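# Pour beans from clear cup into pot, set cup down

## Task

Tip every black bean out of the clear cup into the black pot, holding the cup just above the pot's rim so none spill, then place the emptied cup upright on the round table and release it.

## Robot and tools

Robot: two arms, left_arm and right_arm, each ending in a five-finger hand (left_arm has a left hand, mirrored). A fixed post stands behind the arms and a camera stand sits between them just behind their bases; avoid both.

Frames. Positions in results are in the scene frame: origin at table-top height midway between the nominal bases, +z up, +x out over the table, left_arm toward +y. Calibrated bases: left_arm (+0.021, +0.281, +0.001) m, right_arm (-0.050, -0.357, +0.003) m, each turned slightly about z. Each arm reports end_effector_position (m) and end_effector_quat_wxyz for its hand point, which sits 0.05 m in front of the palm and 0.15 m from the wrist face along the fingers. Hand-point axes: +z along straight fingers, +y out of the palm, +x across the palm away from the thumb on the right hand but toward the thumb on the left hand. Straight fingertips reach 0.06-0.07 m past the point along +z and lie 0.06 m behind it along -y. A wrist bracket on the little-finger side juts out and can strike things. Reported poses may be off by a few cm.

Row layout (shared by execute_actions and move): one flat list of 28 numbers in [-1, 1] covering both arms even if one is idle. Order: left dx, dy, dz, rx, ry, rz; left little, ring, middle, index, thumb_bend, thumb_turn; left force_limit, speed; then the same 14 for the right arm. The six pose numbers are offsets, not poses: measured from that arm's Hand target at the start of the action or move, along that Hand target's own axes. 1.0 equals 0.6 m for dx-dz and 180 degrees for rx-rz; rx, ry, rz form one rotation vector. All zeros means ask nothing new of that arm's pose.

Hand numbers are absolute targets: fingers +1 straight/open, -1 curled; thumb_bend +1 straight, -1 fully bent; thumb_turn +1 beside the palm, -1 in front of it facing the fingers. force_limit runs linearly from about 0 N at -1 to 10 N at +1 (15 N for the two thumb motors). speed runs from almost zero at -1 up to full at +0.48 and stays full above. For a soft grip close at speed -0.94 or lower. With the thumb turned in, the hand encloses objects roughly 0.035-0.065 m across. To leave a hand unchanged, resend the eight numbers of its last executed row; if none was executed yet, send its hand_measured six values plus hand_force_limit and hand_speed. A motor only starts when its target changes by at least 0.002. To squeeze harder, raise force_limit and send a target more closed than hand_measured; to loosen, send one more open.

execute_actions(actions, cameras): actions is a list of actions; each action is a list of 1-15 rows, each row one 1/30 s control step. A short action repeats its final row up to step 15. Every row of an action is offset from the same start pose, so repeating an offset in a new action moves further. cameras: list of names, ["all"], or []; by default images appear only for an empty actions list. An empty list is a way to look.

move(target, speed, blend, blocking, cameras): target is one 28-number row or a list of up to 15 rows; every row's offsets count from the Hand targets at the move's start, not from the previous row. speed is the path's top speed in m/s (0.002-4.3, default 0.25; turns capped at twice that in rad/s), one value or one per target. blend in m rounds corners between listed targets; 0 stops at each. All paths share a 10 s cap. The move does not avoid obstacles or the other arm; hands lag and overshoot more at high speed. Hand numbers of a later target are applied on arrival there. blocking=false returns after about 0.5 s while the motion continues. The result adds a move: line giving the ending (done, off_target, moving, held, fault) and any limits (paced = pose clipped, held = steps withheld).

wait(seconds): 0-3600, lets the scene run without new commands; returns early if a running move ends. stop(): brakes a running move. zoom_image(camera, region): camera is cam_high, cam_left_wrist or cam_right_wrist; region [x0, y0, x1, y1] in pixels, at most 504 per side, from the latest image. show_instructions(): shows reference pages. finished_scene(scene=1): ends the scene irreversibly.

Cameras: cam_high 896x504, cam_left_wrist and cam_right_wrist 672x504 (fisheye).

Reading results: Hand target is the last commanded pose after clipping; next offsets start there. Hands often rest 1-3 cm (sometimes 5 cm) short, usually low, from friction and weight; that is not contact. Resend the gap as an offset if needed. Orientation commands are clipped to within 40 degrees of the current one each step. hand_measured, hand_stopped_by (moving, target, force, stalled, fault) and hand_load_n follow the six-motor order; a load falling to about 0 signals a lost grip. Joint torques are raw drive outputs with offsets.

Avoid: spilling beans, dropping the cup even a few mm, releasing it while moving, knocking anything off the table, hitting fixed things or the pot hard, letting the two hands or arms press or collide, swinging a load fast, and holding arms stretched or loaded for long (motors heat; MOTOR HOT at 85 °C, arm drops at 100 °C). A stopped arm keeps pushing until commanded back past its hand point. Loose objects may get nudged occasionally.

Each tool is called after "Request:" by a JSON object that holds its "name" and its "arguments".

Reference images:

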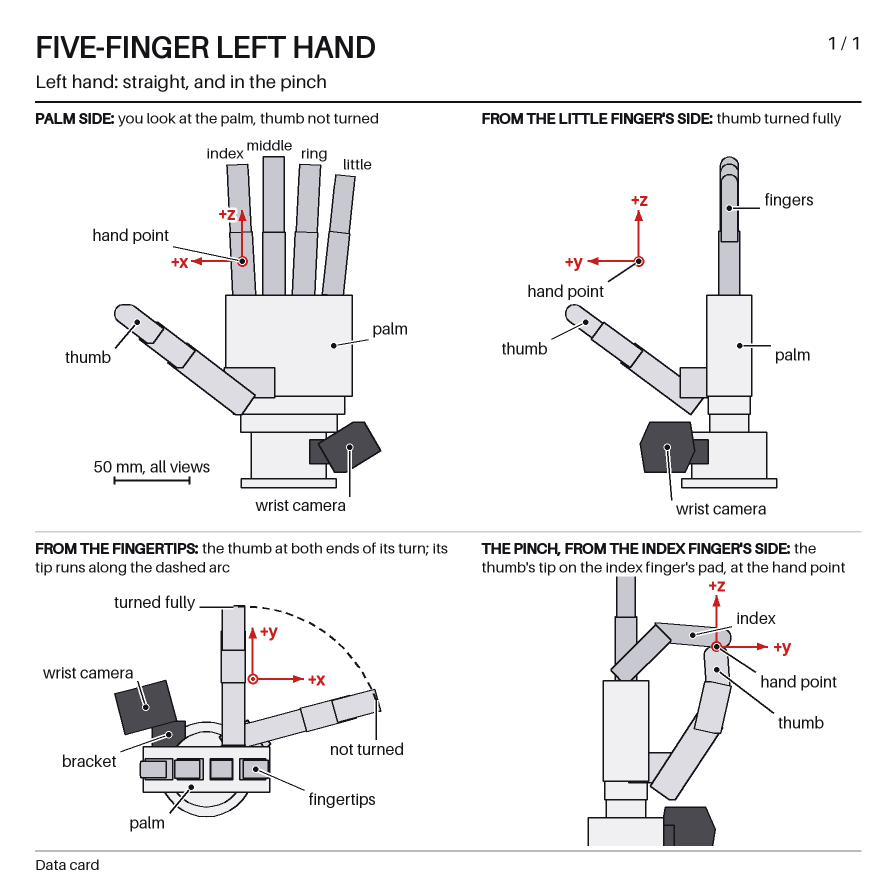

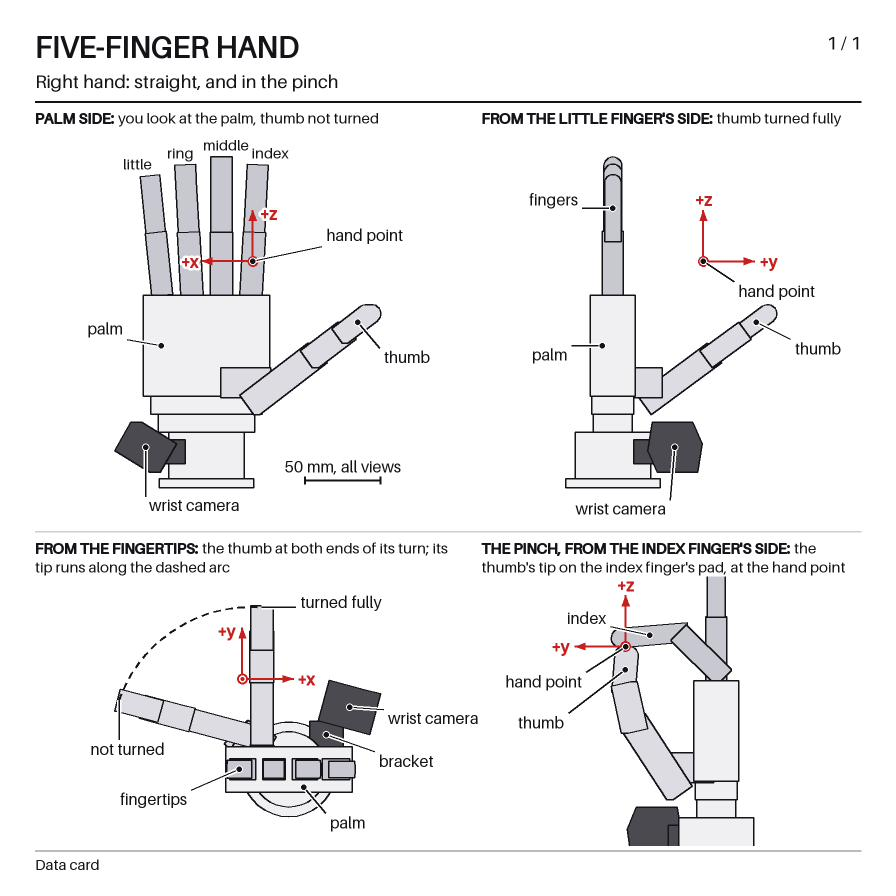

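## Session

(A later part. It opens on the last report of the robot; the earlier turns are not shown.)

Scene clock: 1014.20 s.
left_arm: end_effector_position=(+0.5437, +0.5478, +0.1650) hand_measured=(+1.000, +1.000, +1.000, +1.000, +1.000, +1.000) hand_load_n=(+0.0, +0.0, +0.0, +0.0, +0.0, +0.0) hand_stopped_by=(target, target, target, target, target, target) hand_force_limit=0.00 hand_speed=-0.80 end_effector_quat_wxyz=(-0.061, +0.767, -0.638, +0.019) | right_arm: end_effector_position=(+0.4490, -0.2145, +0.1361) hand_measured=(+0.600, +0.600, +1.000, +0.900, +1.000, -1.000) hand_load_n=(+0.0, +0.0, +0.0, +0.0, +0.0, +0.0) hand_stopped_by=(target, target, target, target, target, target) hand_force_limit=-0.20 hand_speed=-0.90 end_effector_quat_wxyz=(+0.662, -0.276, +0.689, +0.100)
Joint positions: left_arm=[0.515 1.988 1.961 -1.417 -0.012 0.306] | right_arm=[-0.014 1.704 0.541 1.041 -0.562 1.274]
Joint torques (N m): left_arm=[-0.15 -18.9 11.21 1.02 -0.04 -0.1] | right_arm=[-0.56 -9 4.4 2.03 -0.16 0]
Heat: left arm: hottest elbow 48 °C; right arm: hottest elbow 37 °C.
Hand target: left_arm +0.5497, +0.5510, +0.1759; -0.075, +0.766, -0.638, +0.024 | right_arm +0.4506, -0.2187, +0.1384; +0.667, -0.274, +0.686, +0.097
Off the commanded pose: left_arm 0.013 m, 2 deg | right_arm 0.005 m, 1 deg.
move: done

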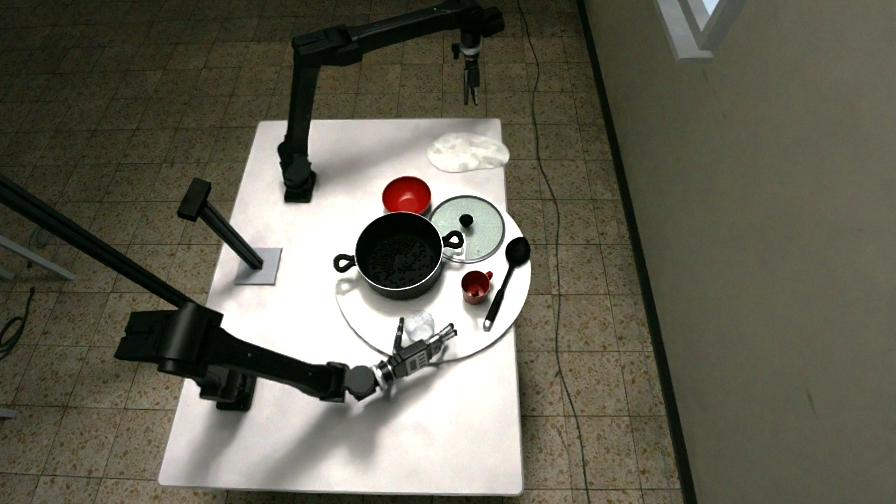

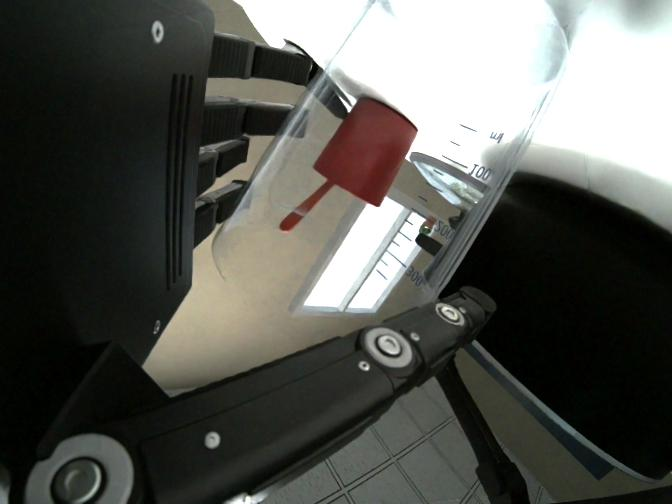

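Request:
{"name": "move", "arguments": {"target": [[0,0,0,0,0,0,1,1,1,1,1,1,0,-0.8,0,0,0,0,0,0,1,1,1,1,1,-1,-0.2,-0.85],[0,0,0,0,0,0,1,1,1,1,1,1,0,-0.8,0,-0.015,-0.05,0,0,0,1,1,1,1,1,-1,-0.2,-0.85]], "speed": 0.04, "cameras": ["cam_high","cam_right_wrist"]}}

Request:
{"name": "zoom_image", "arguments": {"camera": "cam_high", "region": [370, 290, 460, 390]}}

Request:
{"name": "zoom_image", "arguments": {"camera": "cam_right_wrist", "region": [180, 0, 672, 400]}}

Scene clock: 1023.87 s.
left_arm: end_effector_position=(+0.5437, +0.5478, +0.1650) hand_measured=(+1.000, +1.000, +1.000, +1.000, +1.000, +1.000) hand_load_n=(+0.0, +0.0, +0.0, +0.0, +0.0, +0.0) hand_stopped_by=(target, target, target, target, target, target) hand_force_limit=0.00 hand_speed=-0.80 end_effector_quat_wxyz=(-0.061, +0.767, -0.638, +0.019) | right_arm: end_effector_position=(+0.4289, -0.2374, +0.1334) hand_measured=(+1.000, +1.000, +1.000, +1.000, +1.000, -1.000) hand_load_n=(+0.0, +0.0, +0.0, -0.5, +0.0, +0.0) hand_stopped_by=(target, target, target, target, target, target) hand_force_limit=-0.20 hand_speed=-0.85 end_effector_quat_wxyz=(+0.656, -0.271, +0.696, +0.105)
Joint positions: left_arm=[0.515 1.988 1.961 -1.417 -0.012 0.306] | right_arm=[-0.081 1.674 0.489 1.041 -0.627 1.274]
Joint torques (N m): left_arm=[0.03 -19.02 11.25 1.02 -0.04 -0.09] | right_arm=[-0.38 -9.17 4.36 1.92 -0.26 -0.13]
Heat: left arm: hottest elbow 48 °C; right arm: hottest elbow 37 °C.
Hand target: left_arm +0.5497, +0.5510, +0.1759; -0.075, +0.766, -0.638, +0.024 | right_arm +0.4293, -0.2410, +0.1432; +0.667, -0.274, +0.686, +0.097
Off the commanded pose: left_arm 0.013 m, 2 deg | right_arm 0.010 m, 2 deg.
move: done

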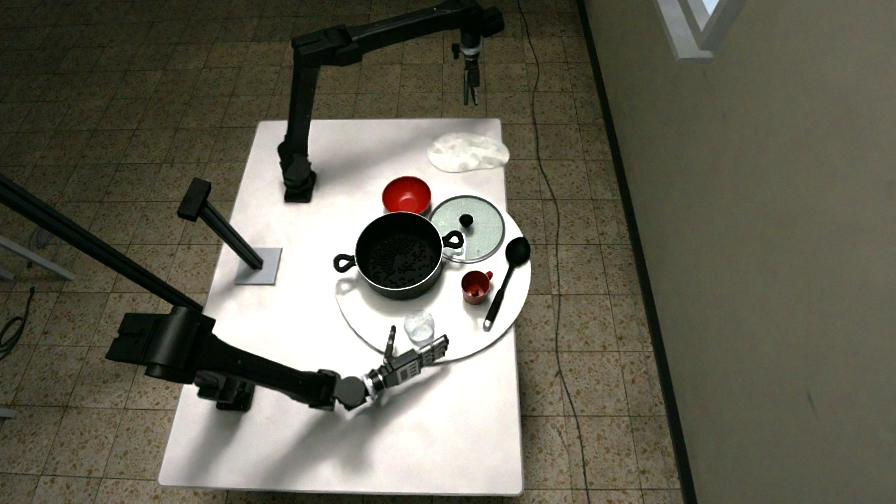

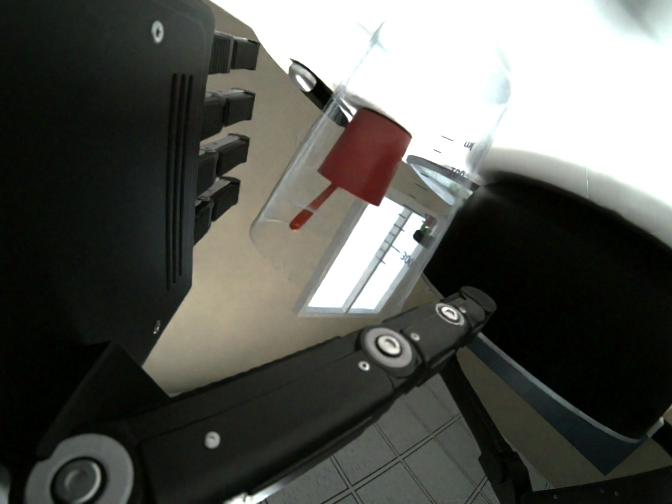

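Scaled by 5.040.

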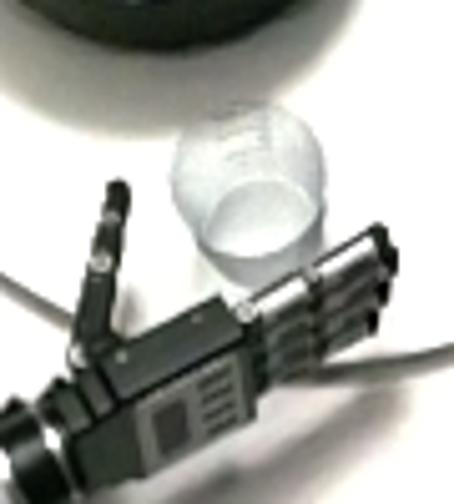

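Scaled by 1.024 from the camera's image (finer frame: 960x720).

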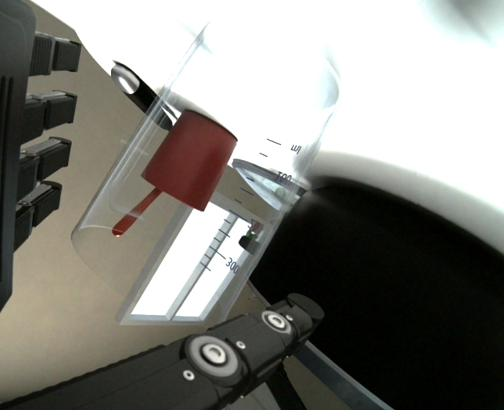

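Request:
{"name": "move", "arguments": {"target": [[0,0,0,0,0,0,1,1,1,1,1,1,0,-0.8,0,-0.04,-0.1,0,0,0,1,1,1,1,1,-1,-0.2,-0.85]], "speed": 0.06, "cameras": ["cam_high","cam_right_wrist"]}}

Request:
{"name": "zoom_image", "arguments": {"camera": "cam_high", "region": [370, 280, 470, 390]}}

Request:
{"name": "zoom_image", "arguments": {"camera": "cam_right_wrist", "region": [180, 0, 672, 400]}}

Scene clock: 1032.97 s.
left_arm: end_effector_position=(+0.5437, +0.5478, +0.1650) hand_measured=(+1.000, +1.000, +1.000, +1.000, +1.000, +1.000) hand_load_n=(+0.0, +0.0, +0.0, +0.0, +0.0, +0.0) hand_stopped_by=(target, target, target, target, target, target) hand_force_limit=0.00 hand_speed=-0.80 end_effector_quat_wxyz=(-0.061, +0.767, -0.638, +0.019) | right_arm: end_effector_position=(+0.3903, -0.2879, +0.1509) hand_measured=(+1.000, +1.000, +1.000, +1.000, +1.000, -1.000) hand_load_n=(+0.0, +0.0, +0.0, +0.0, +0.0, +0.0) hand_stopped_by=(target, target, target, target, target, target) hand_force_limit=-0.20 hand_speed=-0.85 end_effector_quat_wxyz=(+0.664, -0.269, +0.689, +0.105)
Joint positions: left_arm=[0.515 1.988 1.961 -1.417 -0.012 0.306] | right_arm=[-0.253 1.571 0.413 1.021 -0.797 1.257]
Joint torques (N m): left_arm=[-0.09 -18.84 11.25 0.98 -0.04 -0.1] | right_arm=[-0.91 -8.59 4.33 0.91 -0.28 -0.25]
Heat: left arm: hottest elbow 48 °C; right arm: hottest elbow 36 °C.
Hand target: left_arm +0.5497, +0.5510, +0.1759; -0.075, +0.766, -0.638, +0.024 | right_arm +0.3897, -0.2908, +0.1543; +0.667, -0.274, +0.686, +0.097
Off the commanded pose: left_arm 0.013 m, 2 deg | right_arm 0.004 m, 1 deg.
move: done

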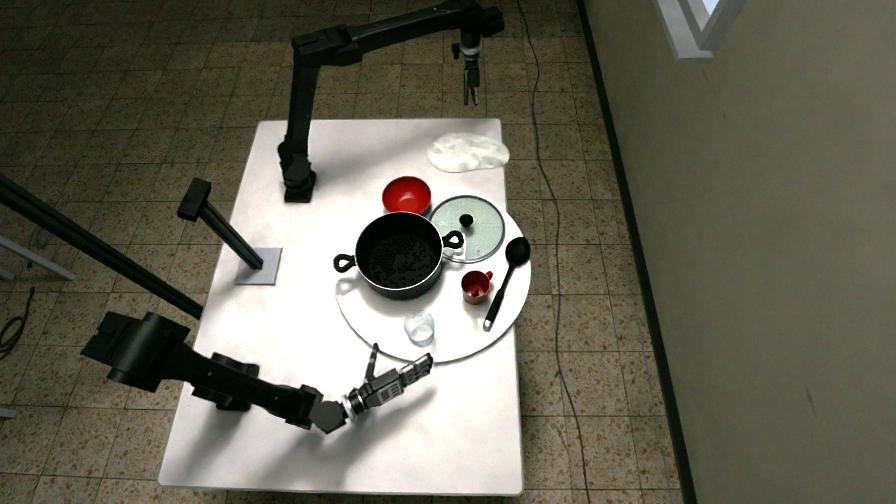

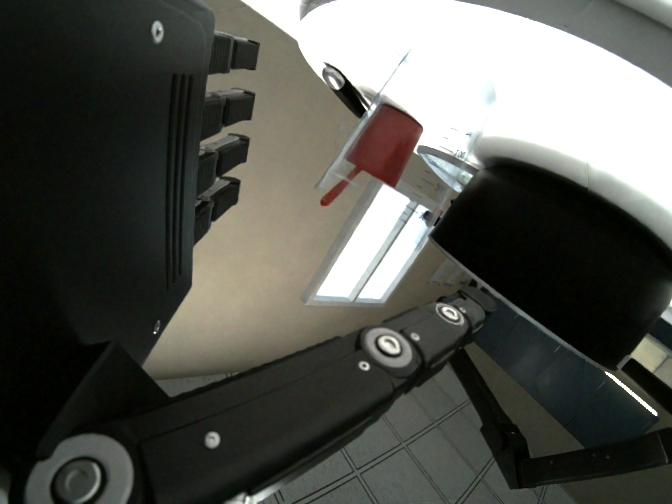

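Scaled by 4.582.

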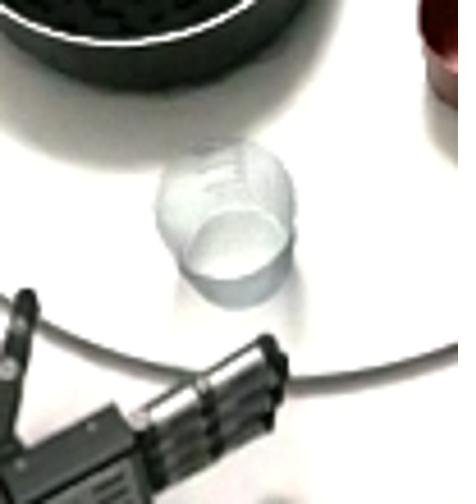

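Scaled by 1.024 from the camera's image (finer frame: 960x720).

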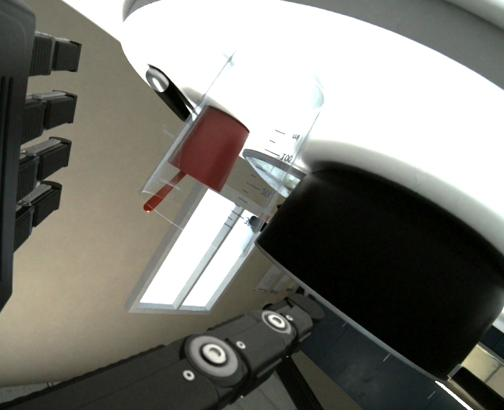

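Request:
{"name": "zoom_image", "arguments": {"camera": "cam_high", "region": [330, 190, 540, 370]}}

Request:
{"name": "zoom_image", "arguments": {"camera": "cam_high", "region": [395, 300, 445, 350]}}

Scaled by 2.400.

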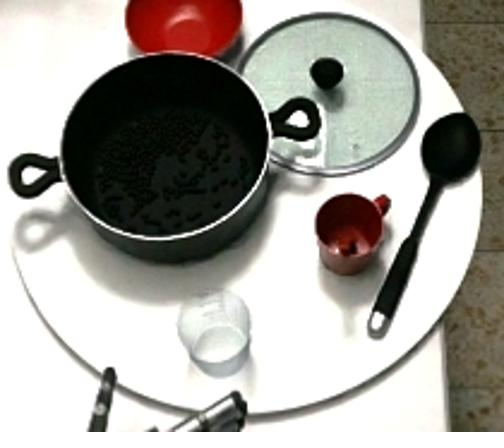

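Scaled by 10.080.

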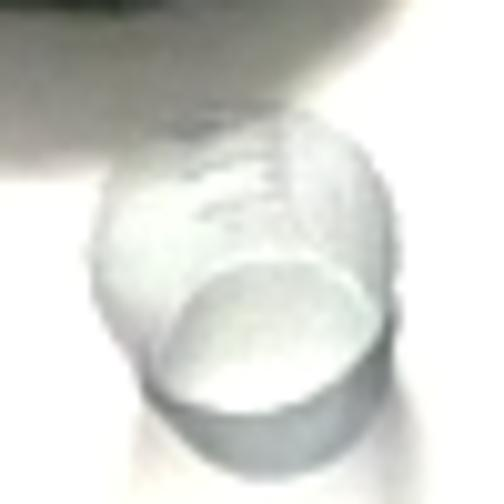

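Request:
{"name": "finished_scene", "arguments": {}}

The scene is finished: the task was done.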